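# Fit the matching cork panel into the frame recess

## Task

Choose the single cork panel whose size suits the picture frame's recess and set it down inside, resting flat on the recess floor at all four corners, with no other panel lying on it or above it; afterwards both hands must hold nothing.

## Robot and tools

Robot: two arms, left_arm (on the +y side) and right_arm, each ending in a four-fingered, sixteen-motor hand. right_arm has a right hand and left_arm a mirrored left hand. The right arm's elbow droops under load, so its hand ends up lower than commanded; aim it higher to compensate.

Scene frame: origin at table-top height, midway between the arms' nominal bases; +z up, +x outward over the table, +y toward left_arm. Measured bases: left_arm (-0.056, +0.254, +0.020) m, right_arm (+0.010, -0.362, +0.035) m. Reported positions and orientations can be off by a few centimetres, more at long reach.

Hand point axes (its own frame): +z runs along the straightened fingers toward the tips; +y points out of the palm face (palm surface near y = -0.062 m); +x crosses the palm, away from the thumb on the right hand but toward the thumb on the left hand. Fingertips reach about 0.139 m beyond the knuckles (knuckles at z = -0.017 m). A rigid mast sticks out near the wrist on the palm side and can strike objects. Fingertips carry rubber caps.

Tool execute_actions. Argument actions: a list of actions; each action is a table of 1 to 15 rows, one row per 1/30 s; an action lasts 0.5 s, and a table shorter than 15 rows repeats its final row. Every row is one flat list of 48 numbers, each in [-1, 1], covering both arms even if only one moves:
- 1-6: left_arm dx, dy, dz, rx, ry, rz.
- 7-22: left hand motor goals, order index_mcp, index_abd, index_pip, index_dip, thumb_cmc, thumb_axl, thumb_mcp, thumb_ipl, middle_mcp, middle_abd, middle_pip, middle_dip, ring_mcp, ring_abd, ring_pip, ring_dip.
- 23-24: left current_limit, speed.
- 25-30: right_arm dx..rz; 31-46: right hand goals in the same order; 47-48: right current_limit, speed.
The six pose numbers are an offset, not a pose: measured from that arm's Hand target as it stood when the action began, along that target's own axes. 1.0 equals 0.6 m for dx, dy, dz and 180 degrees for the rotation vector rx, ry, rz. Each row inside an action is counted from the same start point (not chained), but successive actions do accumulate, so sending the same offset twice moves twice as far. All zeros re-requests the current target.
Hand goals are absolute: each maps linearly between the hinge's two stops. Straight values: _mcp +0.75, _abd 0.00, _pip +0.58, _dip +0.70, thumb_cmc +0.71, thumb_axl +0.68, thumb_mcp +0.23, thumb_ipl +0.17. Moving toward -1 curls fingers toward the palm, swings the thumb in front of the palm, and bends the thumb. A 0 is a real goal; to leave a hand unchanged, resend its hand_goal, hand_current_limit and hand_speed. current_limit maps -1..+1 to 0..550 mA (floor 11 mA); speed sets the rate as (speed + 1)/2 of 8.5 rad/s. Starting values are +0.4 and -0.6; settings persist until rewritten.
Argument cameras: names to return images from (cam_high 896x504, cam_left_wrist 672x504, cam_right_wrist 672x504, both wrist ones fisheye), ["all"], or []. If omitted, images come only with an empty actions list. An unknown name invalidates the call.

Tool zoom_image: camera (one of the three) and region [x0, y0, x1, y1] in that image's pixels from its top-left, at most 504 by 504; only for cameras in the latest images.
Tool read_manual: section "licences" only; returns legal text, moves nothing.
Tool finished_scene: optional scene 1; ends the scene permanently, so call it only once the panel sits correctly and both hands are open and clear.

Results: per arm, end_effector_position (m) and end_effector_quat_wxyz in the scene frame; Hand target (the commanded pose after clipping, the base for the next offset); joint positions, velocities and torques; per motor hand_goal, hand_measured, hand_current_ma (positive pushes toward -1) and hand_state: moving, goal, blocked (resting away from goal, still pressing) or overload (shut off). Lines for temperatures or unchanged values may be omitted. A hand often rests short of its target; waiting does not fix that, so resend the gap as an offset. Orientation commands are limited to 40 degrees from the measured orientation per step.

Cautions: a finger presses only while its goal lies past the object surface. Current at or above 495 mA for 5 s shuts a motor down for 10 s. Motors heat while holding, stretched, or pushing into unreachable poses; MOTOR HOT appears at 85 °C, and at 100 °C that arm goes limp for 30-60 s. Avoid any contact between the two arms or one hand gripping the other. Do not drop or throw parts, release moving parts, slam into the table or frame, or push hard. Anything left off the table fails the scene. Objects may get small random nudges. While you deliberate the robot keeps executing your last command, so keep replies short.

Each tool is called after "Call:" as name(argument=value, ...) on one line, values as JSON.

## Session

Call:
execute_actions(actions=[])

Scene clock: 0.00 s.
left_arm: end_effector_position=(+0.2695, +0.5576, +0.3288) hand_goal=(+0.754, +0.000, +0.576, +0.696, +0.714, +0.678, +0.226, +0.168, +0.754, +0.000, +0.576, +0.696, +0.754, +0.000, +0.576, +0.696) hand_measured=(+0.754, +0.000, +0.576, +0.696, +0.714, +0.678, +0.226, +0.168, +0.754, +0.000, +0.576, +0.696, +0.754, +0.000, +0.576, +0.696) hand_current_ma=(+0, +0, +0, +0, +0, +0, +0, +0, +0, +0, +0, +0, +0, +0, +0, +0) hand_state=(goal, goal, goal, goal, goal, goal, goal, goal, goal, goal, goal, goal, goal, goal, goal, goal) hand_current_limit=0.40 hand_speed=-0.60 end_effector_quat_wxyz=(+0.034, +0.674, +0.738, +0.000) | right_arm: end_effector_position=(+0.2124, +0.2306, +0.1543) hand_goal=(+0.754, +0.000, +0.576, +0.696, +0.714, +0.678, +0.226, +0.168, +0.754, +0.000, +0.576, +0.696, +0.754, +0.000, +0.576, +0.696) hand_measured=(+0.754, +0.000, +0.576, +0.696, +0.714, +0.678, +0.226, +0.168, +0.754, +0.000, +0.576, +0.696, +0.754, +0.000, +0.576, +0.696) hand_current_ma=(+0, +0, +0, +0, +0, +0, +0, +0, +0, +0, +0, +0, +0, +0, +0, +0) hand_state=(goal, goal, goal, goal, goal, goal, goal, goal, goal, goal, goal, goal, goal, goal, goal, goal) hand_current_limit=0.40 hand_speed=-0.60 end_effector_quat_wxyz=(+0.001, -0.185, +0.983, -0.016)
Joint positions: left_arm=[0.893 1.3 1.403 -1.676 0.067 0.786] | right_arm=[1.137 1.839 1.55 -1.307 0.02 -0.761]
Joint velocities: within noise
Joint torques (N m): no reading
Motor temperatures (°C): left_arm=[27 28 32 33 32 30] | right_arm=[34 31 28 30 37 29]
Heat: left arm: hottest wrist pitch 33 °C; right arm: hottest wrist yaw 37 °C.
Hand target: left_arm +0.2729, +0.5616, +0.3435; +0.033, +0.675, +0.737, +0.017 | right_arm +0.2164, +0.2403, +0.1730; +0.012, -0.185, +0.983, +0.001

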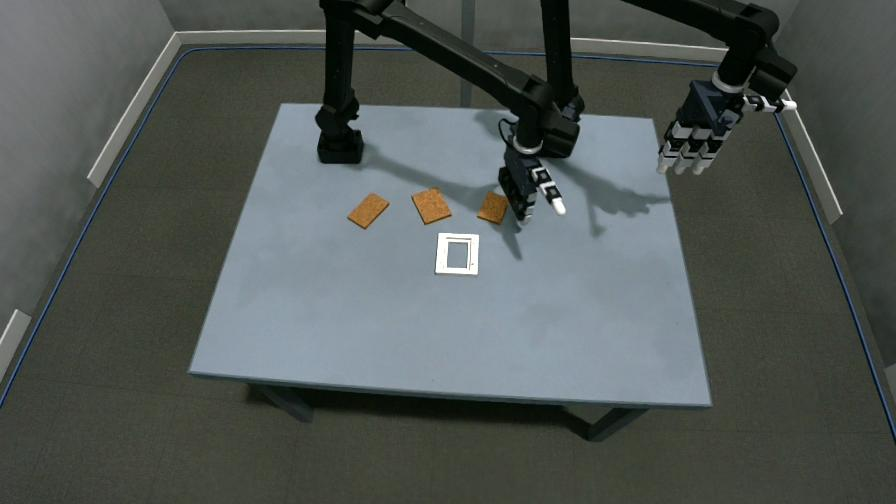

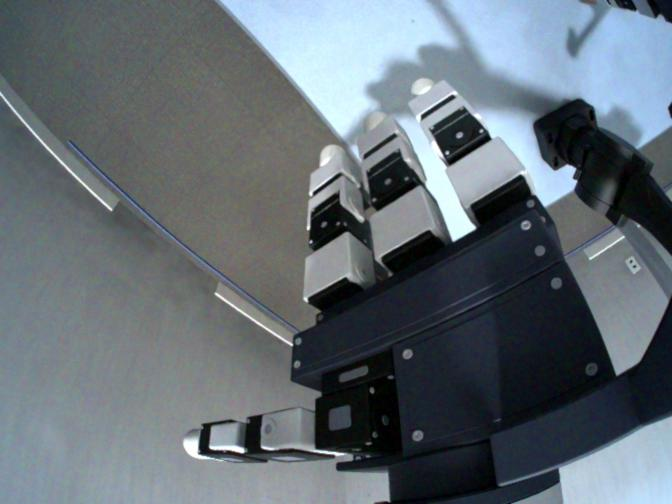

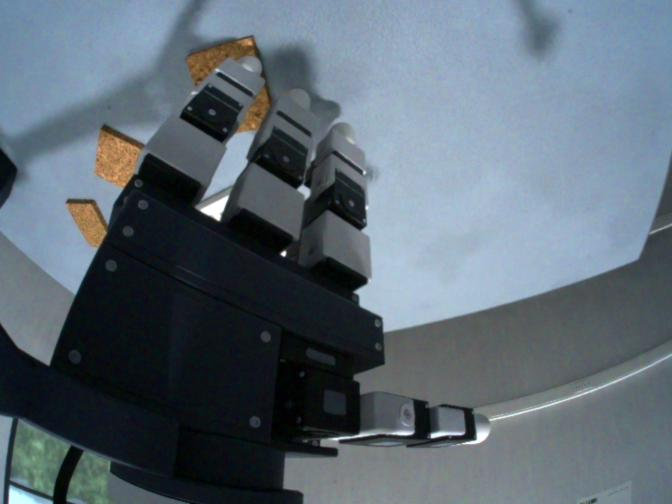

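Call:
zoom_image(camera="cam_high", region=[320, 160, 560, 300])

Scaled by 2.100 from the camera's 896x504 image, which has a finer 1280x720 frame.

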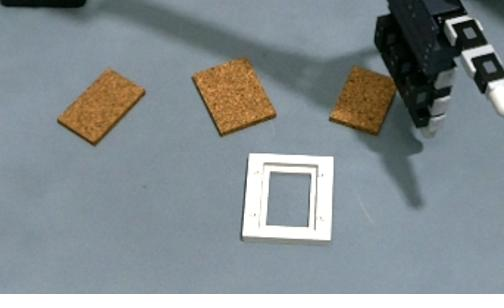

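Call:
zoom_image(camera="cam_high", region=[425, 225, 490, 285])

Call:
zoom_image(camera="cam_high", region=[400, 180, 520, 240])

Call:
zoom_image(camera="cam_high", region=[340, 180, 460, 240])

Scaled by 7.754 from the camera's 896x504 image, which has a finer 1280x720 frame.

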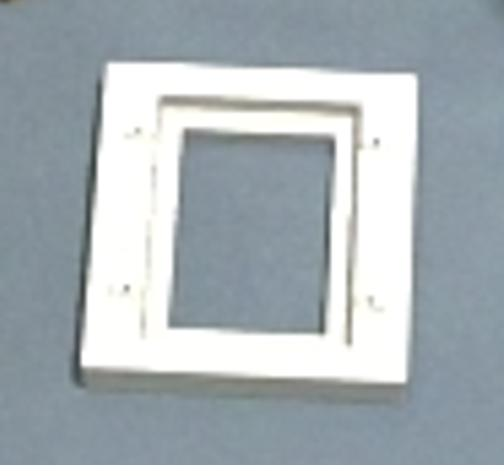

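Scaled by 4.200 from the camera's 896x504 image, which has a finer 1280x720 frame.

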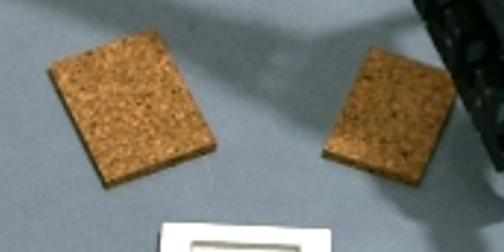

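Scaled by 4.200 from the camera's 896x504 image, which has a finer 1280x720 frame.

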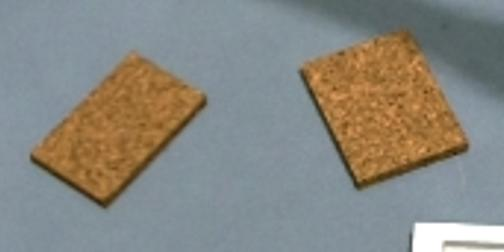

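Call:
execute_actions(actions=[[[0,0,0,0,0,0,0.754,0,0.576,0.696,0.714,0.678,0.226,0.168,0.754,0,0.576,0.696,0.754,0,0.576,0.696,0.4,-0.6,0,0,-0.07,0,0,0.06,0.754,0.08,0.576,0.696,0.714,0.678,0.226,0.168,0.98,0,0.95,0.95,0.754,-0.08,0.576,0.696,0.4,-0.6],[0,0,0,0,0,0,0.754,0,0.576,0.696,0.714,0.678,0.226,0.168,0.754,0,0.576,0.696,0.754,0,0.576,0.696,0.4,-0.6,0,0,-0.1667,0,0,0.2,0.754,0.08,0.576,0.696,0.714,0.678,0.226,0.168,0.98,0,0.95,0.95,0.754,-0.08,0.576,0.696,0.4,-0.6]],[[0,0,0,0,0,0,0.754,0,0.576,0.696,0.714,0.678,0.226,0.168,0.754,0,0.576,0.696,0.754,0,0.576,0.696,0.4,-0.6,-0.058,-0.123,0,0,0,0.2,0.754,0.08,0.576,0.696,0.714,0.678,0.226,0.168,0.98,0,0.95,0.95,0.754,-0.08,0.576,0.696,0.4,-0.6]],[[0,0,0,0,0,0,0.754,0,0.576,0.696,0.714,0.678,0.226,0.168,0.754,0,0.576,0.696,0.754,0,0.576,0.696,0.4,-0.6,-0.152,-0.075,0,0,0,0.2,0.754,0.08,0.576,0.696,0.714,0.678,0.226,0.168,0.98,0,0.95,0.95,0.754,-0.08,0.576,0.696,0.4,-0.6]],[[0,0,0,0,0,0,0.754,0,0.576,0.696,0.714,0.678,0.226,0.168,0.754,0,0.576,0.696,0.754,0,0.576,0.696,0.4,-0.6,0,0,0,0,0,0.13,0.754,0.08,0.576,0.696,0.714,0.678,0.226,0.168,0.98,0,0.95,0.95,0.754,-0.08,0.576,0.696,0.4,-0.6]]], cameras=["all"])

Scene clock: 268.63 s.
left_arm: end_effector_position=(+0.2695, +0.5576, +0.3288) hand_goal=(+0.754, +0.000, +0.576, +0.696, +0.714, +0.678, +0.226, +0.168, +0.754, +0.000, +0.576, +0.696, +0.754, +0.000, +0.576, +0.696) hand_measured=(+0.754, +0.000, +0.576, +0.696, +0.714, +0.678, +0.224, +0.168, +0.754, +0.000, +0.576, +0.696, +0.754, +0.000, +0.576, +0.696) hand_current_ma=(-1, +0, +1, +0, +0, -1, -5, +0, -1, +0, +1, +0, -1, +0, +1, +0) hand_state=(goal, goal, goal, goal, goal, goal, goal, goal, goal, goal, goal, goal, goal, goal, goal, goal) hand_current_limit=0.40 hand_speed=-0.60 end_effector_quat_wxyz=(+0.034, +0.674, +0.738, +0.000) | right_arm: end_effector_position=(+0.2428, +0.0466, +0.2519) hand_goal=(+0.754, +0.080, +0.576, +0.696, +0.714, +0.678, +0.226, +0.168, +0.980, +0.000, +0.950, +0.950, +0.754, -0.080, +0.576, +0.696) hand_measured=(+0.752, +0.078, +0.576, +0.696, +0.712, +0.678, +0.224, +0.168, +0.970, +0.000, +0.944, +0.946, +0.752, -0.078, +0.576, +0.696) hand_current_ma=(+0, -1, +0, +0, +0, +0, -1, +0, -6, +0, -3, -1, +0, +1, +0, +0) hand_state=(goal, goal, goal, goal, goal, goal, goal, goal, goal, goal, goal, goal, goal, goal, goal, goal) hand_current_limit=0.40 hand_speed=-0.60 end_effector_quat_wxyz=(+0.017, +0.813, +0.581, -0.011)
Joint positions: left_arm=[0.893 1.3 1.403 -1.676 0.067 0.786] | right_arm=[1.198 1.635 1.524 -1.497 0.015 1.572]
Joint torques (N m): left_arm=[-0.03 -8.76 10.13 0.23 0.01 -0.1] | right_arm=[-0.97 -13.16 14.83 -0.23 0.25 0.17]
Motor temperatures (°C): left_arm=[26 29 44 30 28 28] | right_arm=[32 37 40 27 30 28]
Heat: left arm: hottest elbow 44 °C; right arm: hottest elbow 40 °C.
Hand target: left_arm +0.2729, +0.5616, +0.3435; +0.033, +0.675, +0.737, +0.017 | right_arm +0.2518, +0.0602, +0.2727; +0.004, +0.820, +0.573, +0.011
Off the commanded pose: left_arm 0.016 m, 2 deg | right_arm 0.026 m, 3 deg.
camera_calibration:
cam_right_wrist: T_world_to_cam=[[0.359488, -0.932636, 0.0309583, -0.0153426], [-0.587563, -0.200455, 0.783956, -0.100526], [-0.72494, -0.300012, -0.620044, 0.460774], [0, 0, 0, 1]] pos_world=[0.280483, 0.103778, 0.364983]

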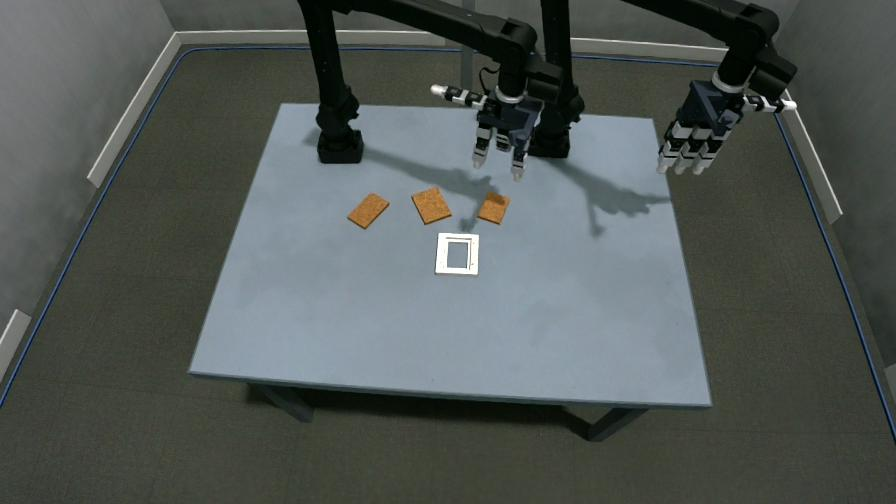

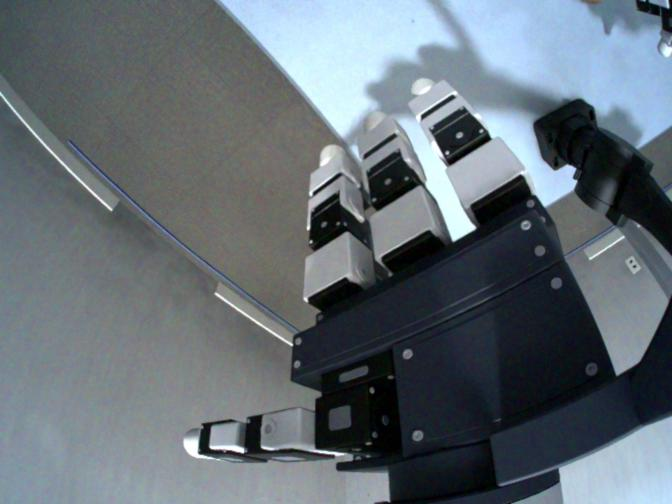

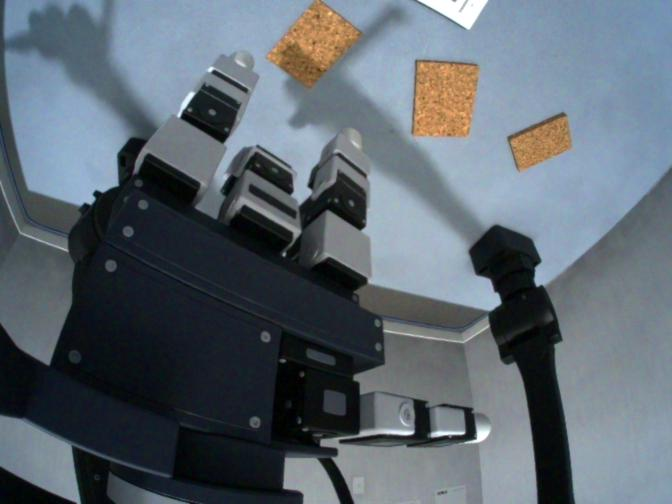

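Call:
zoom_image(camera="cam_right_wrist", region=[250, 0, 600, 180])

Call:
zoom_image(camera="cam_high", region=[400, 180, 520, 240])

Scaled by 1.440 from the camera's 672x504 image, which has a finer 960x720 frame.

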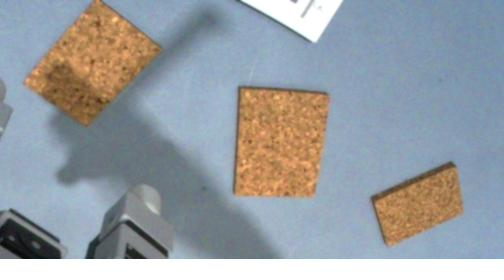

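Scaled by 4.200 from the camera's 896x504 image, which has a finer 1280x720 frame.

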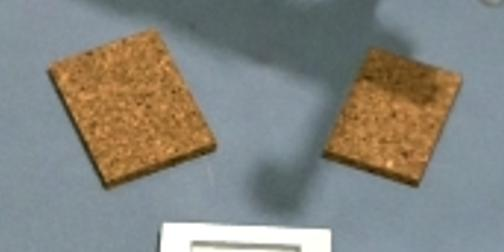

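Call:
execute_actions(actions=[[[0,0,0,0,0,0,0.754,0,0.576,0.696,0.714,0.678,0.226,0.168,0.754,0,0.576,0.696,0.754,0,0.576,0.696,0.4,-0.6,0.002,0.007,0.06,0.002,0.006,0,0.754,0.08,0.576,0.696,0.714,0.678,0.226,0.168,0.98,0,0.95,0.95,0.754,-0.08,0.576,0.696,0.4,-0.6],[0,0,0,0,0,0,0.754,0,0.576,0.696,0.714,0.678,0.226,0.168,0.754,0,0.576,0.696,0.754,0,0.576,0.696,0.4,-0.6,0.0048,0.0158,0.153,0.0041,0.012,0,0.754,0.08,0.576,0.696,0.714,0.678,0.226,0.168,0.98,0,0.95,0.95,0.754,-0.08,0.576,0.696,0.4,-0.6]]], cameras=["cam_high","cam_right_wrist"])

Call:
zoom_image(camera="cam_right_wrist", region=[170, 0, 470, 200])

Scene clock: 356.27 s.
left_arm: end_effector_position=(+0.2695, +0.5576, +0.3288) hand_goal=(+0.754, +0.000, +0.576, +0.696, +0.714, +0.678, +0.226, +0.168, +0.754, +0.000, +0.576, +0.696, +0.754, +0.000, +0.576, +0.696) hand_measured=(+0.754, +0.000, +0.576, +0.696, +0.714, +0.678, +0.224, +0.168, +0.754, +0.000, +0.576, +0.696, +0.754, +0.000, +0.576, +0.696) hand_current_ma=(-1, +0, +1, +0, +0, -1, -5, +0, -1, +0, +1, +0, -1, +0, +1, +0) hand_state=(goal, goal, goal, goal, goal, goal, goal, goal, goal, goal, goal, goal, goal, goal, goal, goal) hand_current_limit=0.40 hand_speed=-0.60 end_effector_quat_wxyz=(+0.034, +0.674, +0.738, +0.000) | right_arm: end_effector_position=(+0.2603, +0.0566, +0.1773) hand_goal=(+0.754, +0.080, +0.576, +0.696, +0.714, +0.678, +0.226, +0.168, +0.980, +0.000, +0.950, +0.950, +0.754, -0.080, +0.576, +0.696) hand_measured=(+0.752, +0.078, +0.576, +0.696, +0.712, +0.678, +0.222, +0.168, +0.970, +0.000, +0.944, +0.946, +0.752, -0.078, +0.576, +0.696) hand_current_ma=(+0, +0, +0, +0, +0, +0, -1, +0, -6, +0, -3, -1, +0, +0, +0, +0) hand_state=(goal, goal, goal, goal, goal, goal, goal, goal, goal, goal, goal, goal, goal, goal, goal, goal) hand_current_limit=0.40 hand_speed=-0.60 end_effector_quat_wxyz=(-0.005, +0.821, +0.570, +0.015)
Joint positions: left_arm=[0.893 1.3 1.403 -1.676 0.067 0.786] | right_arm=[1.169 1.676 1.382 -1.247 0.009 1.569]
Joint torques (N m): left_arm=[0.03 -8.82 10.14 0.21 0.01 -0.09] | right_arm=[-0.67 -14.45 9.51 0.68 -0.01 -0.06]
Motor temperatures (°C): left_arm=[26 29 45 29 28 27] | right_arm=[32 35 54 27 29 28]
Heat: left arm: hottest elbow 45 °C; right arm: hottest elbow 54 °C.
Hand target: left_arm +0.2729, +0.5616, +0.3435; +0.033, +0.675, +0.737, +0.017 | right_arm +0.2639, +0.0604, +0.1812; -0.012, +0.819, +0.573, +0.023
Off the commanded pose: left_arm 0.016 m, 2 deg | right_arm 0.006 m, 1 deg.
camera_calibration:
cam_right_wrist: T_world_to_cam=[[0.333996, -0.94228, -0.0235457, 0.00680571], [-0.606948, -0.234113, 0.759477, -0.0185409], [-0.721152, -0.239371, -0.650108, 0.431119], [0, 0, 0, 1]] pos_world=[0.297376, 0.10527, 0.294516]
Images, in order (width x height): cam_high 896x504, cam_right_wrist 672x504.

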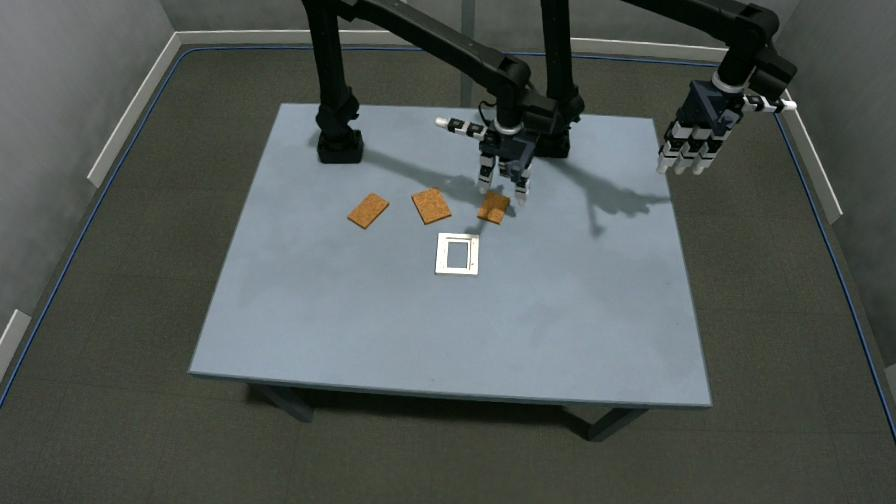

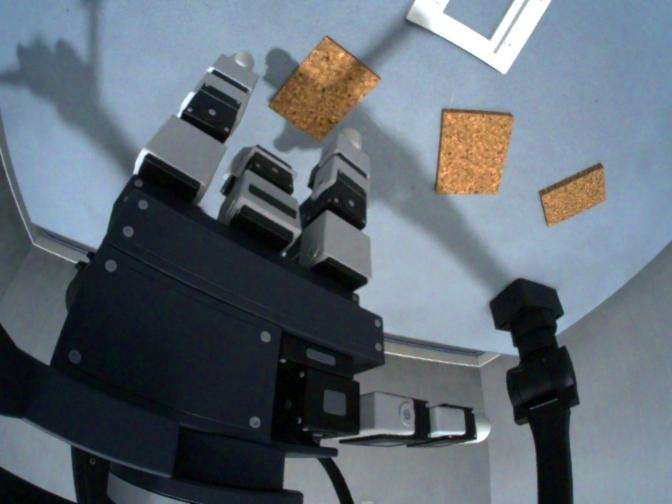

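Scaled by 1.680 from the camera's 672x504 image, which has a finer 960x720 frame.

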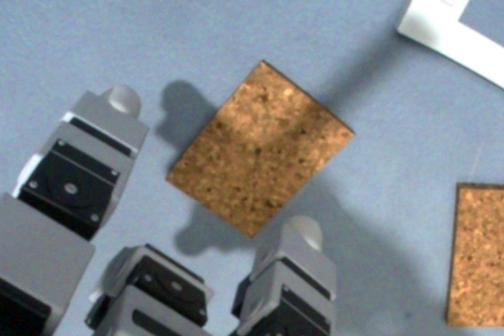

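Call:
execute_actions(actions=[[[0,0,0,0,0,0,0.754,0,0.576,0.696,0.714,0.678,0.226,0.168,0.754,0,0.576,0.696,0.754,0,0.576,0.696,0.4,-0.6,-0.032,-0.0037,0.0485,0.0029,-0.0096,0,0.754,0.08,0.576,0.696,0.714,0.678,0.226,0.168,0.98,0,0.95,0.95,0.754,-0.08,0.576,0.696,0.4,-0.6]]], cameras=["cam_high","cam_right_wrist"])

Call:
zoom_image(camera="cam_right_wrist", region=[200, 0, 400, 160])

Call:
zoom_image(camera="cam_high", region=[440, 160, 560, 240])

Scene clock: 418.03 s.
left_arm: end_effector_position=(+0.2695, +0.5576, +0.3288) hand_goal=(+0.754, +0.000, +0.576, +0.696, +0.714, +0.678, +0.226, +0.168, +0.754, +0.000, +0.576, +0.696, +0.754, +0.000, +0.576, +0.696) hand_measured=(+0.754, +0.000, +0.576, +0.696, +0.714, +0.678, +0.224, +0.168, +0.754, +0.000, +0.576, +0.696, +0.754, +0.000, +0.576, +0.696) hand_current_ma=(-1, +0, +1, +0, +0, -1, -5, +0, -1, +0, +1, +0, -1, +0, +1, +0) hand_state=(goal, goal, goal, goal, goal, goal, goal, goal, goal, goal, goal, goal, goal, goal, goal, goal) hand_current_limit=0.40 hand_speed=-0.60 end_effector_quat_wxyz=(+0.034, +0.674, +0.738, +0.000) | right_arm: end_effector_position=(+0.2532, +0.0417, +0.1488) hand_goal=(+0.754, +0.080, +0.576, +0.696, +0.714, +0.678, +0.226, +0.168, +0.980, +0.000, +0.950, +0.950, +0.754, -0.080, +0.576, +0.696) hand_measured=(+0.752, +0.078, +0.576, +0.696, +0.712, +0.678, +0.222, +0.168, +0.970, +0.000, +0.944, +0.946, +0.752, -0.078, +0.576, +0.696) hand_current_ma=(+0, +0, +0, +0, +0, +0, -1, +0, -6, +0, -3, -1, +0, +0, +0, +0) hand_state=(goal, goal, goal, goal, goal, goal, goal, goal, goal, goal, goal, goal, goal, goal, goal, goal) hand_current_limit=0.40 hand_speed=-0.60 end_effector_quat_wxyz=(-0.001, +0.821, +0.571, +0.002)
Joint positions: left_arm=[0.893 1.3 1.403 -1.676 0.067 0.786] | right_arm=[1.169 1.675 1.302 -1.194 0.001 1.569]
Joint torques (N m): left_arm=[0.03 -8.82 10.14 0.21 0.01 -0.1] | right_arm=[-0.62 -13.92 8.81 0.57 -0.05 -0.05]
Motor temperatures (°C): left_arm=[26 29 45 29 28 27] | right_arm=[31 37 42 27 29 28]
Heat: left arm: hottest elbow 45 °C; right arm: hottest elbow 42 °C.
Hand target: left_arm +0.2729, +0.5616, +0.3435; +0.033, +0.675, +0.737, +0.017 | right_arm +0.2559, +0.0444, +0.1512; -0.007, +0.820, +0.573, +0.008
Off the commanded pose: left_arm 0.016 m, 2 deg | right_arm 0.004 m, 1 deg.
camera_calibration:
cam_right_wrist: T_world_to_cam=[[0.334217, -0.942455, -0.00883358, -0.00777555], [-0.594054, -0.217923, 0.774345, -0.010847], [-0.73171, -0.253551, -0.632702, 0.404627], [0, 0, 0, 1]] pos_world=[0.292224, 0.0929017, 0.264339]
Images, in order (width x height): cam_high 896x504, cam_right_wrist 672x504.

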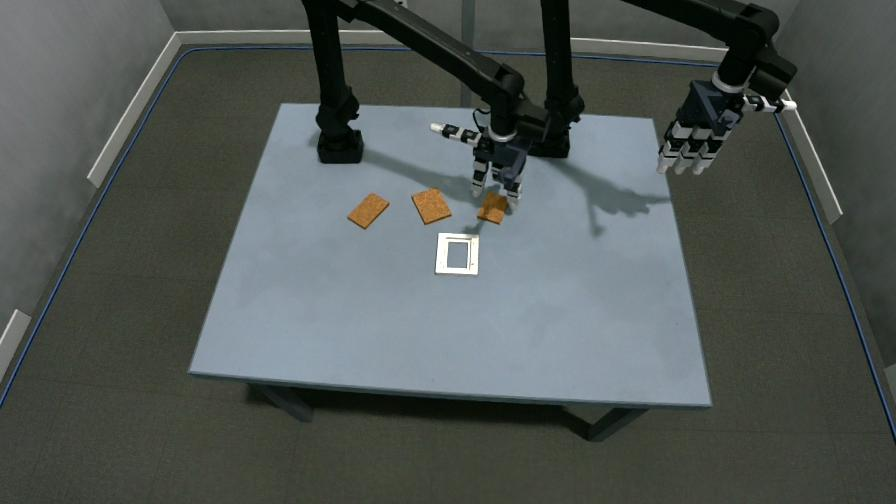

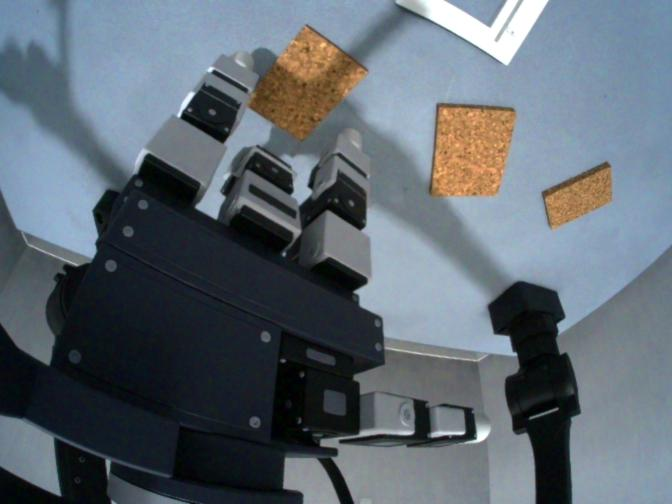

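Scaled by 2.520 from the camera's 672x504 image, which has a finer 960x720 frame.

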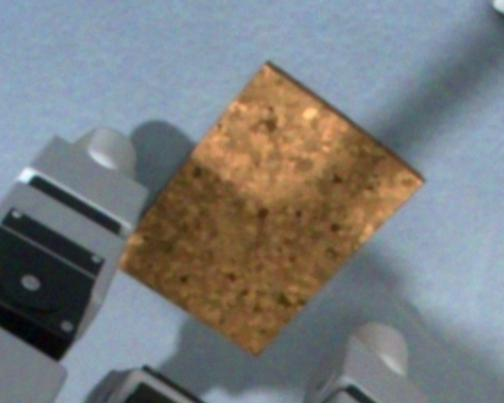

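Scaled by 4.200 from the camera's 896x504 image, which has a finer 1280x720 frame.

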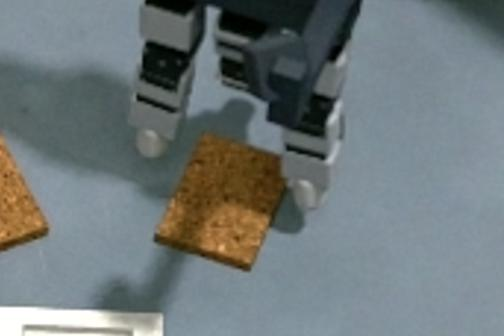

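Call:
execute_actions(actions=[[[0,0,0,0,0,0,0.754,0,0.576,0.696,0.714,0.678,0.226,0.168,0.754,0,0.576,0.696,0.754,0,0.576,0.696,0.4,-0.6,-0.0008,0,0.04,0,0,-0.005,0.754,0.08,0.576,0.696,0.714,0.678,0.226,0.168,0.98,0,0.95,0.95,0.754,-0.08,0.576,0.696,0.4,-0.6]]], cameras=["cam_high","cam_right_wrist"])

Call:
zoom_image(camera="cam_right_wrist", region=[200, 0, 400, 160])

Call:
zoom_image(camera="cam_high", region=[450, 170, 540, 230])

Scene clock: 456.17 s.
left_arm: end_effector_position=(+0.2695, +0.5576, +0.3288) hand_goal=(+0.754, +0.000, +0.576, +0.696, +0.714, +0.678, +0.226, +0.168, +0.754, +0.000, +0.576, +0.696, +0.754, +0.000, +0.576, +0.696) hand_measured=(+0.754, +0.000, +0.576, +0.696, +0.714, +0.678, +0.224, +0.168, +0.754, +0.000, +0.576, +0.696, +0.754, +0.000, +0.576, +0.696) hand_current_ma=(-1, +0, +1, +0, +0, -1, -5, +0, -1, +0, +1, +0, -1, +0, +1, +0) hand_state=(goal, goal, goal, goal, goal, goal, goal, goal, goal, goal, goal, goal, goal, goal, goal, goal) hand_current_limit=0.40 hand_speed=-0.60 end_effector_quat_wxyz=(+0.034, +0.674, +0.738, +0.000) | right_arm: end_effector_position=(+0.2539, +0.0428, +0.1314) hand_goal=(+0.754, +0.080, +0.576, +0.696, +0.714, +0.678, +0.226, +0.168, +0.980, +0.000, +0.950, +0.950, +0.754, -0.080, +0.576, +0.696) hand_measured=(+0.752, +0.078, +0.576, +0.696, +0.712, +0.678, +0.222, +0.168, +0.970, +0.000, +0.944, +0.946, +0.752, -0.078, +0.576, +0.696) hand_current_ma=(+0, +0, +0, +0, +0, +0, -1, +0, -6, +0, -3, -1, +0, +0, +0, +0) hand_state=(goal, goal, goal, goal, goal, goal, goal, goal, goal, goal, goal, goal, goal, goal, goal, goal) hand_current_limit=0.40 hand_speed=-0.60 end_effector_quat_wxyz=(-0.005, +0.817, +0.576, +0.008)
Joint positions: left_arm=[0.893 1.3 1.403 -1.676 0.067 0.786] | right_arm=[1.169 1.684 1.265 -1.133 0.001 1.555]
Joint torques (N m): left_arm=[-0.03 -8.82 10.14 0.21 0.01 -0.1] | right_arm=[-0.67 -12.86 8.49 0.61 -0.04 -0.04]
Heat: left arm: hottest elbow 45 °C; right arm: hottest elbow 40 °C.
Hand target: left_arm +0.2729, +0.5616, +0.3435; +0.033, +0.675, +0.737, +0.017 | right_arm +0.2558, +0.0444, +0.1272; -0.007, +0.815, +0.579, +0.008
Off the commanded pose: left_arm 0.016 m, 2 deg | right_arm 0.005 m, 0 deg.
camera_calibration:
cam_right_wrist: T_world_to_cam=[[0.347577, -0.937424, -0.0206396, -0.00916188], [-0.594791, -0.237446, 0.768012, 0.00524073], [-0.724854, -0.254668, -0.640102, 0.39362], [0, 0, 0, 1]] pos_world=[0.291619, 0.0928981, 0.247743]
Images, in order (width x height): cam_high 896x504, cam_right_wrist 672x504.

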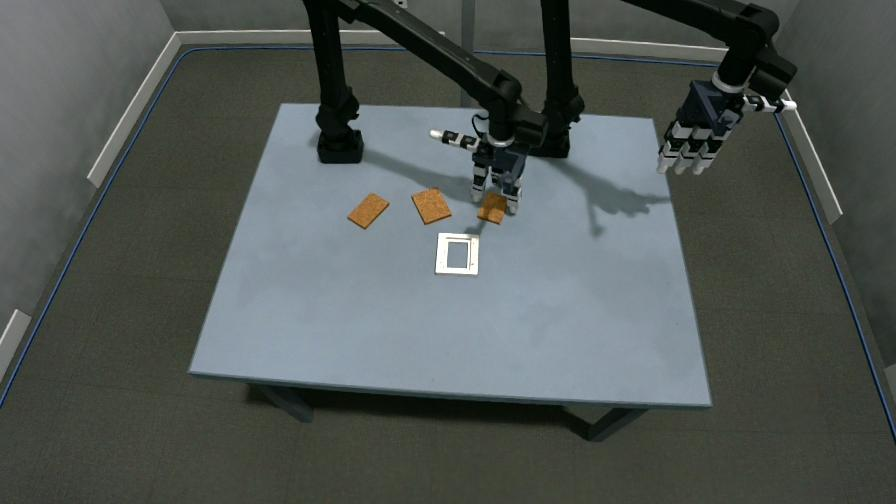

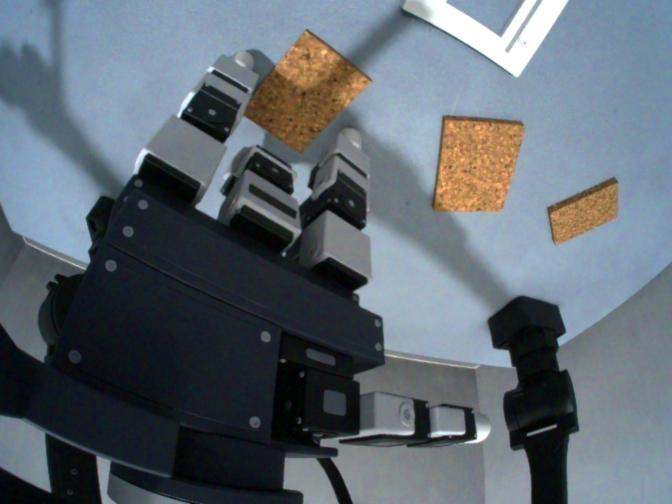

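Scaled by 2.520 from the camera's 672x504 image, which has a finer 960x720 frame.

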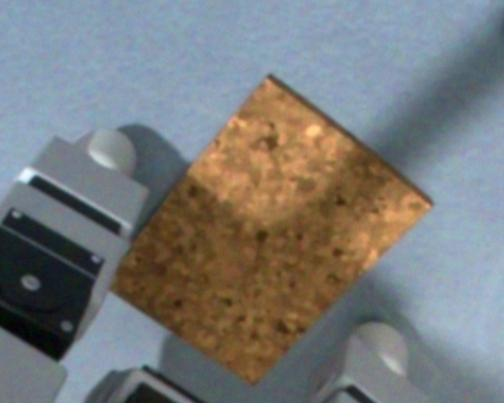

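Scaled by 5.600 from the camera's 896x504 image, which has a finer 1280x720 frame.

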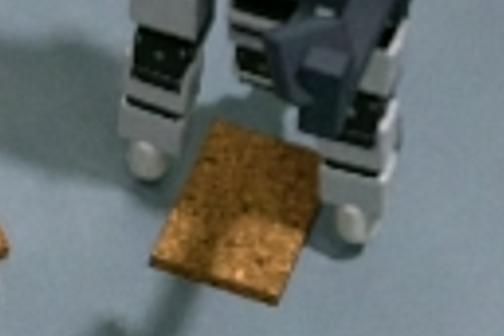

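Call:
execute_actions(actions=[[[0,0,0,0,0,0,0.754,0,0.576,0.696,0.714,0.678,0.226,0.168,0.754,0,0.576,0.696,0.754,0,0.576,0.696,0.4,-0.6,0,0,0.015,0,0,0,0.754,0.08,0.576,0.696,0.714,0.678,0.226,0.168,0.98,0,0.95,0.95,0.754,-0.08,0.576,0.696,0.4,-0.9]],[[0,0,0,0,0,0,0.754,0,0.576,0.696,0.714,0.678,0.226,0.168,0.754,0,0.576,0.696,0.754,0,0.576,0.696,0.4,-0.6,0,0,0,0,0,0,0.754,-0.08,0.576,0.696,0.714,0.678,0.226,0.168,0.98,0,0.95,0.95,0.754,0.08,0.576,0.696,0.2,-0.92]]], cameras=["cam_high","cam_right_wrist"])

Call:
zoom_image(camera="cam_right_wrist", region=[200, 0, 400, 160])

Call:
zoom_image(camera="cam_high", region=[450, 170, 540, 230])

Scene clock: 484.83 s.
left_arm: end_effector_position=(+0.2695, +0.5576, +0.3288) hand_goal=(+0.754, +0.000, +0.576, +0.696, +0.714, +0.678, +0.226, +0.168, +0.754, +0.000, +0.576, +0.696, +0.754, +0.000, +0.576, +0.696) hand_measured=(+0.754, +0.000, +0.576, +0.696, +0.714, +0.678, +0.224, +0.168, +0.754, +0.000, +0.576, +0.696, +0.754, +0.000, +0.576, +0.696) hand_current_ma=(-1, +0, +1, +0, +0, -1, -5, +0, -1, +0, +1, +0, -1, +0, +1, +0) hand_state=(goal, goal, goal, goal, goal, goal, goal, goal, goal, goal, goal, goal, goal, goal, goal, goal) hand_current_limit=0.40 hand_speed=-0.60 end_effector_quat_wxyz=(+0.034, +0.674, +0.738, +0.000) | right_arm: end_effector_position=(+0.2541, +0.0433, +0.1228) hand_goal=(+0.754, -0.080, +0.576, +0.696, +0.714, +0.678, +0.226, +0.168, +0.980, +0.000, +0.950, +0.950, +0.754, +0.080, +0.576, +0.696) hand_measured=(+0.752, -0.044, +0.576, +0.696, +0.712, +0.678, +0.222, +0.168, +0.970, +0.000, +0.944, +0.946, +0.752, +0.042, +0.576, +0.696) hand_current_ma=(+0, +37, +0, +0, +0, +0, -1, +0, -6, +0, -3, -1, +0, -39, +0, +0) hand_state=(goal, blocked, goal, goal, goal, goal, goal, goal, goal, goal, goal, goal, goal, blocked, goal, goal) hand_current_limit=0.20 hand_speed=-0.92 end_effector_quat_wxyz=(-0.005, +0.817, +0.576, +0.009)
Joint positions: left_arm=[0.893 1.3 1.403 -1.676 0.067 0.786] | right_arm=[1.169 1.693 1.253 -1.11 0.001 1.554]
Joint torques (N m): left_arm=[0.03 -8.76 10.14 0.23 0.01 -0.1] | right_arm=[-0.5 -12.81 8.35 0.62 -0.05 -0.05]
Heat: left arm: hottest elbow 45 °C; right arm: hottest elbow 40 °C.
Hand target: left_arm +0.2729, +0.5616, +0.3435; +0.033, +0.675, +0.737, +0.017 | right_arm +0.2558, +0.0446, +0.1181; -0.007, +0.815, +0.579, +0.008
Off the commanded pose: left_arm 0.016 m, 2 deg | right_arm 0.005 m, 0 deg.
camera_calibration:
cam_right_wrist: T_world_to_cam=[[0.347941, -0.937263, -0.0217946, -0.00893068], [-0.595176, -0.23879, 0.767297, 0.012233], [-0.724364, -0.254002, -0.640921, 0.388385], [0, 0, 0, 1]] pos_world=[0.29172, 0.0932013, 0.239343]
Images, in order (width x height): cam_high 896x504, cam_right_wrist 672x504.

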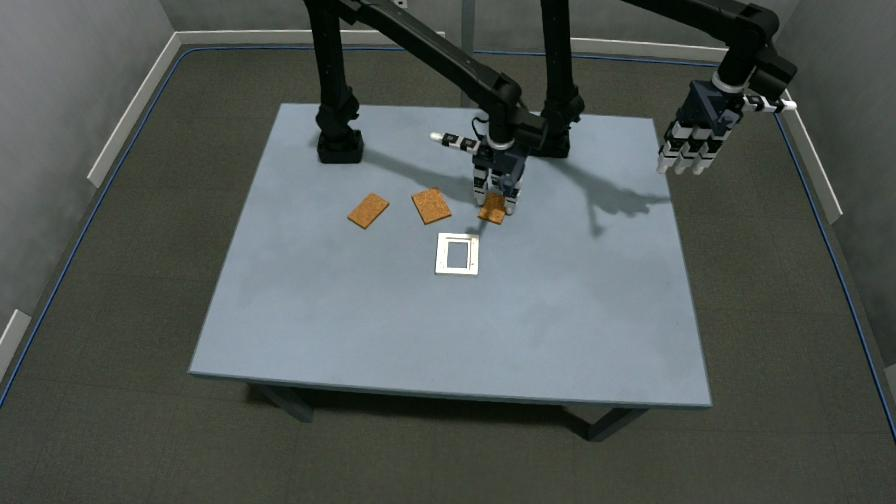

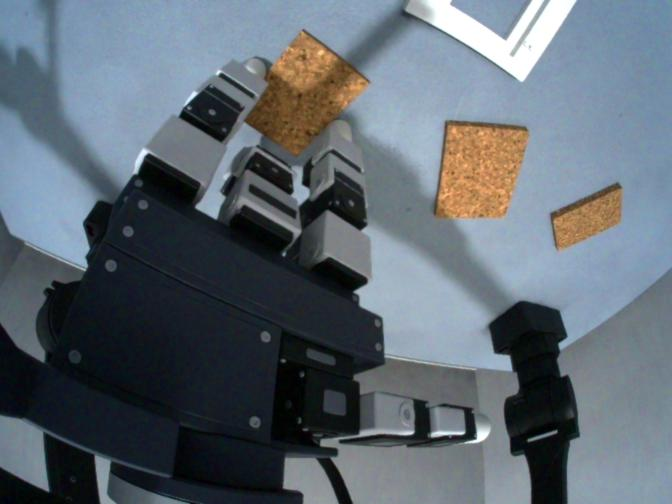

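Scaled by 2.520 from the camera's 672x504 image, which has a finer 960x720 frame.

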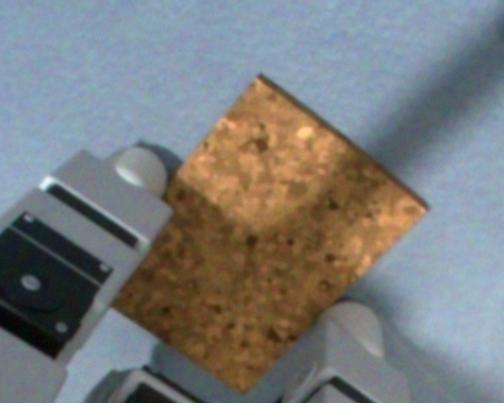

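Scaled by 5.600 from the camera's 896x504 image, which has a finer 1280x720 frame.

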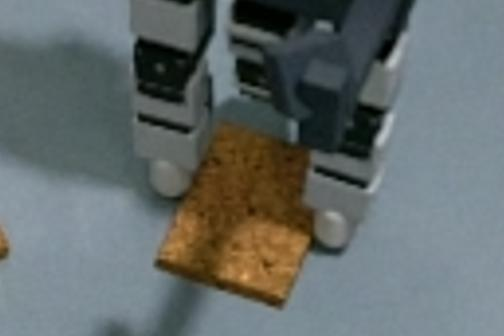

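Call:
execute_actions(actions=[[[0,0,0,0,0,0,0.754,0,0.576,0.696,0.714,0.678,0.226,0.168,0.754,0,0.576,0.696,0.754,0,0.576,0.696,0.4,-0.6,0,0,0,0,0,0,0.754,-0.16,0.576,0.696,0.714,0.678,0.226,0.168,0.98,0,0.95,0.95,0.754,0.16,0.576,0.696,0.2,-0.92]],[[0,0,0,0,0,0,0.754,0,0.576,0.696,0.714,0.678,0.226,0.168,0.754,0,0.576,0.696,0.754,0,0.576,0.696,0.4,-0.6,0,0,-0.025,0,0,0,0.754,-0.16,0.576,0.696,0.714,0.678,0.226,0.168,0.98,0,0.95,0.95,0.754,0.16,0.576,0.696,0.2,-0.92]],[[0,0,0,0,0,0,0.754,0,0.576,0.696,0.714,0.678,0.226,0.168,0.754,0,0.576,0.696,0.754,0,0.576,0.696,0.4,-0.6,0,0,-0.04,0,0,0,0.754,-0.16,0.576,0.696,0.714,0.678,0.226,0.168,0.98,0,0.95,0.95,0.754,0.16,0.576,0.696,0.2,-0.92]]], cameras=["cam_high","cam_right_wrist"])

Call:
zoom_image(camera="cam_right_wrist", region=[200, 0, 400, 160])

Call:
zoom_image(camera="cam_high", region=[450, 150, 540, 230])

Scene clock: 504.57 s.
left_arm: end_effector_position=(+0.2695, +0.5576, +0.3288) hand_goal=(+0.754, +0.000, +0.576, +0.696, +0.714, +0.678, +0.226, +0.168, +0.754, +0.000, +0.576, +0.696, +0.754, +0.000, +0.576, +0.696) hand_measured=(+0.754, +0.000, +0.576, +0.696, +0.714, +0.678, +0.224, +0.168, +0.754, +0.000, +0.576, +0.696, +0.754, +0.000, +0.576, +0.696) hand_current_ma=(-1, +0, +1, +0, +0, -1, -5, +0, -1, +0, +1, +0, -1, +0, +1, +0) hand_state=(goal, goal, goal, goal, goal, goal, goal, goal, goal, goal, goal, goal, goal, goal, goal, goal) hand_current_limit=0.40 hand_speed=-0.60 end_effector_quat_wxyz=(+0.034, +0.674, +0.738, +0.000) | right_arm: end_effector_position=(+0.2476, +0.0260, +0.1305) hand_goal=(+0.754, -0.160, +0.576, +0.696, +0.714, +0.678, +0.226, +0.168, +0.980, +0.000, +0.950, +0.950, +0.754, +0.160, +0.576, +0.696) hand_measured=(+0.752, -0.054, +0.576, +0.696, +0.712, +0.678, +0.222, +0.168, +0.970, +0.000, +0.944, +0.946, +0.752, +0.044, +0.576, +0.696) hand_current_ma=(+0, +204, +0, +0, +0, +0, -1, +0, -6, +0, -3, -1, +0, -234, +0, +0) hand_state=(goal, blocked, goal, goal, goal, goal, goal, goal, goal, goal, goal, goal, goal, blocked, goal, goal) hand_current_limit=0.20 hand_speed=-0.92 end_effector_quat_wxyz=(+0.013, +0.817, +0.576, -0.018)
Joint positions: left_arm=[0.893 1.3 1.403 -1.676 0.067 0.786] | right_arm=[1.169 1.68 1.253 -1.187 0.001 1.554]
Joint torques (N m): left_arm=[-0.03 -8.76 10.14 0.23 0.01 -0.09] | right_arm=[-0.62 -15.27 12.97 -0.46 -0.03 -0.05]
Heat: left arm: hottest elbow 45 °C; right arm: hottest elbow 39 °C.
Hand target: left_arm +0.2729, +0.5616, +0.3435; +0.033, +0.675, +0.737, +0.017 | right_arm +0.2556, +0.0437, +0.1571; -0.007, +0.815, +0.579, +0.008
Off the commanded pose: left_arm 0.016 m, 2 deg | right_arm 0.033 m, 4 deg.
camera_calibration:
cam_right_wrist: T_world_to_cam=[[0.348402, -0.936974, 0.0263708, -0.0291555], [-0.577598, -0.192445, 0.793313, -0.0106012], [-0.738239, -0.291623, -0.608242, 0.384315], [0, 0, 0, 1]] pos_world=[0.287751, 0.082717, 0.242936]
Images, in order (width x height): cam_high 896x504, cam_right_wrist 672x504.

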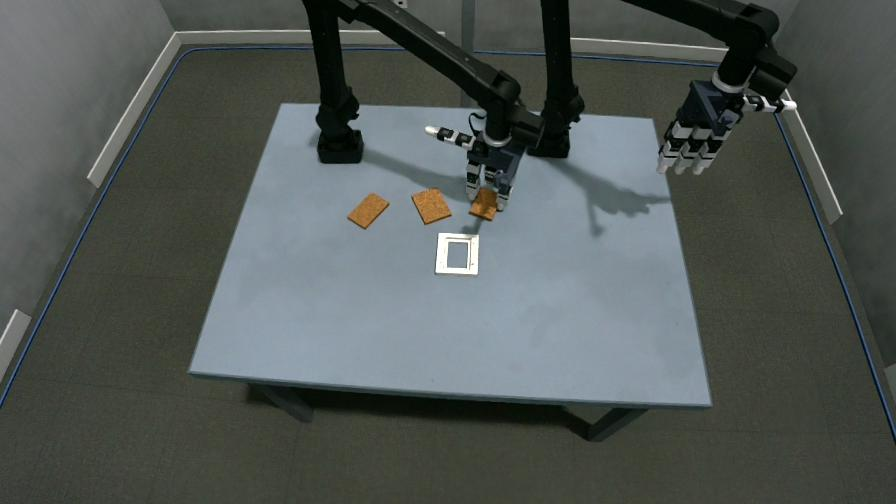

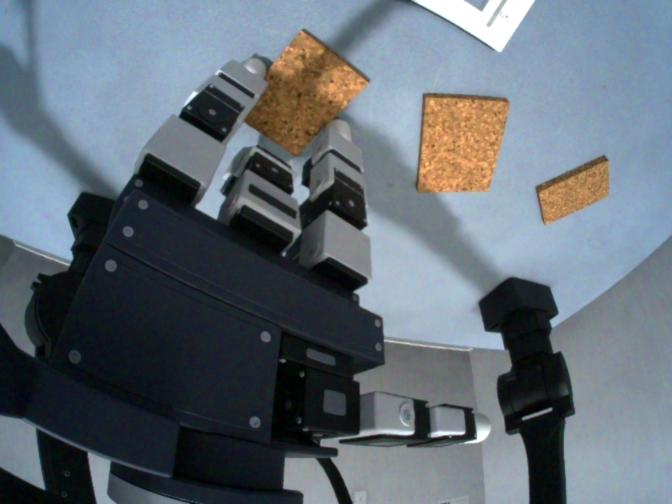

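Scaled by 2.520 from the camera's 672x504 image, which has a finer 960x720 frame.

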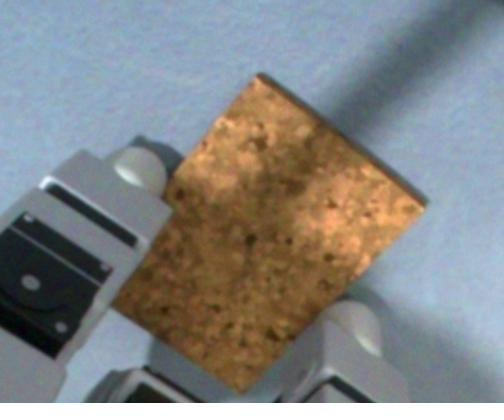

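Scaled by 5.600 from the camera's 896x504 image, which has a finer 1280x720 frame.

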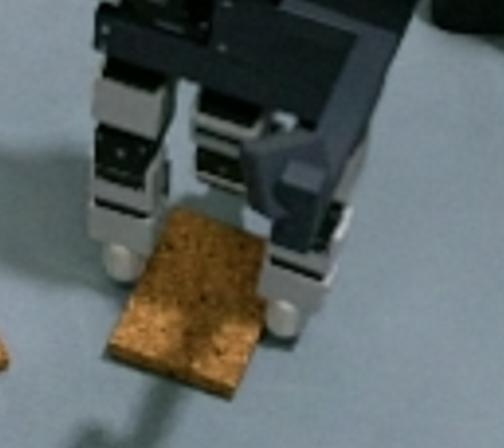

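Call:
execute_actions(actions=[[[0,0,0,0,0,0,0.754,0,0.576,0.696,0.714,0.678,0.226,0.168,0.754,0,0.576,0.696,0.754,0,0.576,0.696,0.4,-0.6,0,0,-0.03,0,0.006,0,0.754,-0.16,0.576,0.696,0.714,0.678,0.226,0.168,0.98,0,0.95,0.95,0.754,0.16,0.576,0.696,0.2,-0.92],[0,0,0,0,0,0,0.754,0,0.576,0.696,0.714,0.678,0.226,0.168,0.754,0,0.576,0.696,0.754,0,0.576,0.696,0.4,-0.6,0,0,-0.0667,0,0.014,0,0.754,-0.16,0.576,0.696,0.714,0.678,0.226,0.168,0.98,0,0.95,0.95,0.754,0.16,0.576,0.696,0.2,-0.92]]], cameras=["cam_high","cam_right_wrist"])

Call:
zoom_image(camera="cam_right_wrist", region=[200, 0, 400, 160])

Call:
zoom_image(camera="cam_high", region=[450, 150, 540, 230])

Scene clock: 556.00 s.
left_arm: end_effector_position=(+0.2695, +0.5576, +0.3288) hand_goal=(+0.754, +0.000, +0.576, +0.696, +0.714, +0.678, +0.226, +0.168, +0.754, +0.000, +0.576, +0.696, +0.754, +0.000, +0.576, +0.696) hand_measured=(+0.754, +0.000, +0.576, +0.696, +0.714, +0.678, +0.224, +0.168, +0.754, +0.000, +0.576, +0.696, +0.754, +0.000, +0.576, +0.696) hand_current_ma=(-1, +0, +1, +0, +0, -1, -5, +0, -1, +0, +1, +0, -1, +0, +1, +0) hand_state=(goal, goal, goal, goal, goal, goal, goal, goal, goal, goal, goal, goal, goal, goal, goal, goal) hand_current_limit=0.40 hand_speed=-0.60 end_effector_quat_wxyz=(+0.034, +0.674, +0.738, +0.000) | right_arm: end_effector_position=(+0.2475, +0.0260, +0.1752) hand_goal=(+0.754, -0.160, +0.576, +0.696, +0.714, +0.678, +0.226, +0.168, +0.980, +0.000, +0.950, +0.950, +0.754, +0.160, +0.576, +0.696) hand_measured=(+0.752, -0.054, +0.576, +0.696, +0.712, +0.678, +0.222, +0.168, +0.970, +0.000, +0.944, +0.946, +0.752, +0.044, +0.576, +0.696) hand_current_ma=(+0, +204, +0, +0, +0, +0, -1, +0, -6, +0, -3, -1, +0, -234, +0, +0) hand_state=(goal, blocked, goal, goal, goal, goal, goal, goal, goal, goal, goal, goal, goal, blocked, goal, goal) hand_current_limit=0.20 hand_speed=-0.92 end_effector_quat_wxyz=(-0.004, +0.817, +0.577, +0.006)
Joint positions: left_arm=[0.893 1.3 1.403 -1.676 0.067 0.786] | right_arm=[1.169 1.601 1.283 -1.239 0 1.554]
Joint torques (N m): left_arm=[-0.03 -8.82 10.14 0.21 0.01 -0.1] | right_arm=[-0.56 -13.27 13.91 -0.34 -0.05 -0.06]
Heat: left arm: hottest elbow 45 °C; right arm: hottest elbow 44 °C.
Hand target: left_arm +0.2729, +0.5616, +0.3435; +0.033, +0.675, +0.737, +0.017 | right_arm +0.2554, +0.0430, +0.1971; -0.020, +0.815, +0.579, +0.026
Off the commanded pose: left_arm 0.016 m, 2 deg | right_arm 0.029 m, 3 deg.
camera_calibration:
cam_right_wrist: T_world_to_cam=[[0.348624, -0.937108, -0.01702, -0.0227805], [-0.592554, -0.23444, 0.770661, -0.0373771], [-0.726182, -0.258586, -0.637018, 0.41259], [0, 0, 0, 1]] pos_world=[0.285409, 0.0765795, 0.291245]
Images, in order (width x height): cam_high 896x504, cam_right_wrist 672x504.

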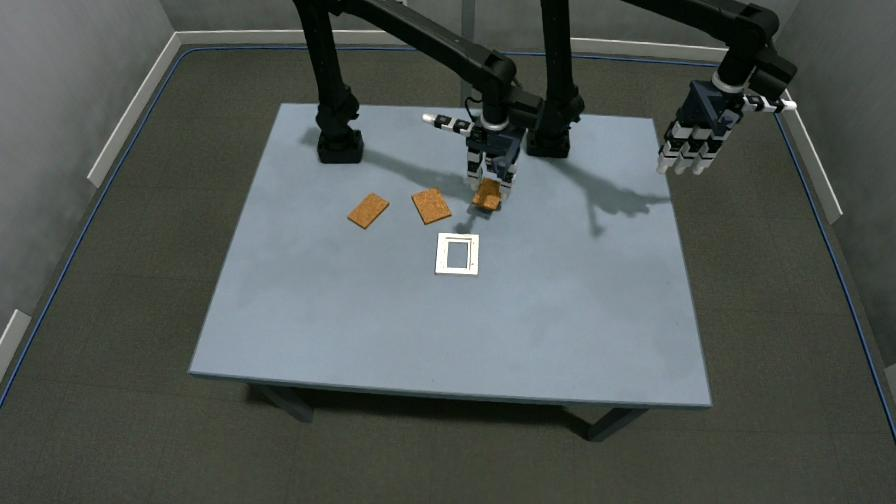

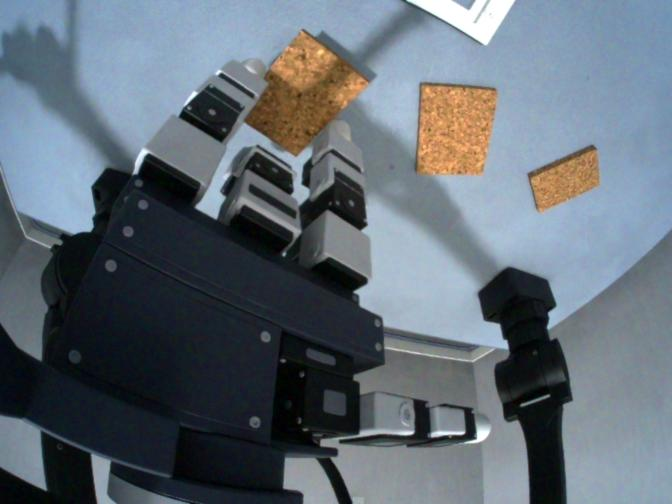

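Scaled by 2.520 from the camera's 672x504 image, which has a finer 960x720 frame.

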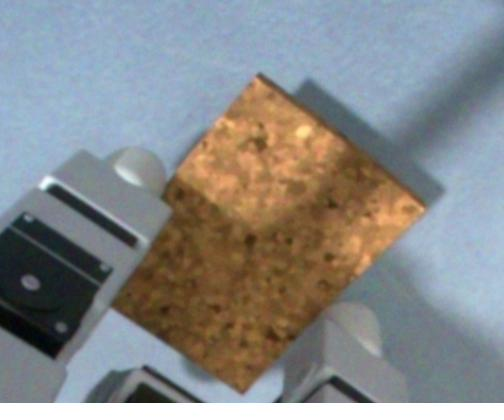

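Scaled by 5.600 from the camera's 896x504 image, which has a finer 1280x720 frame.

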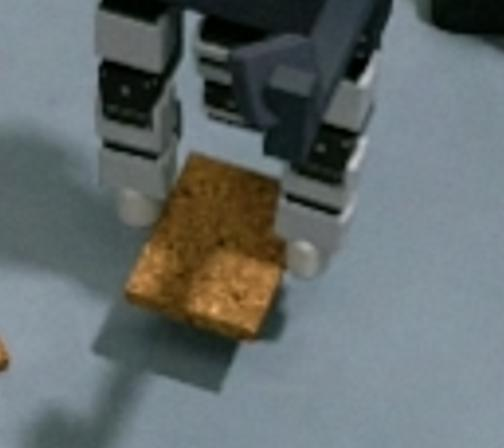

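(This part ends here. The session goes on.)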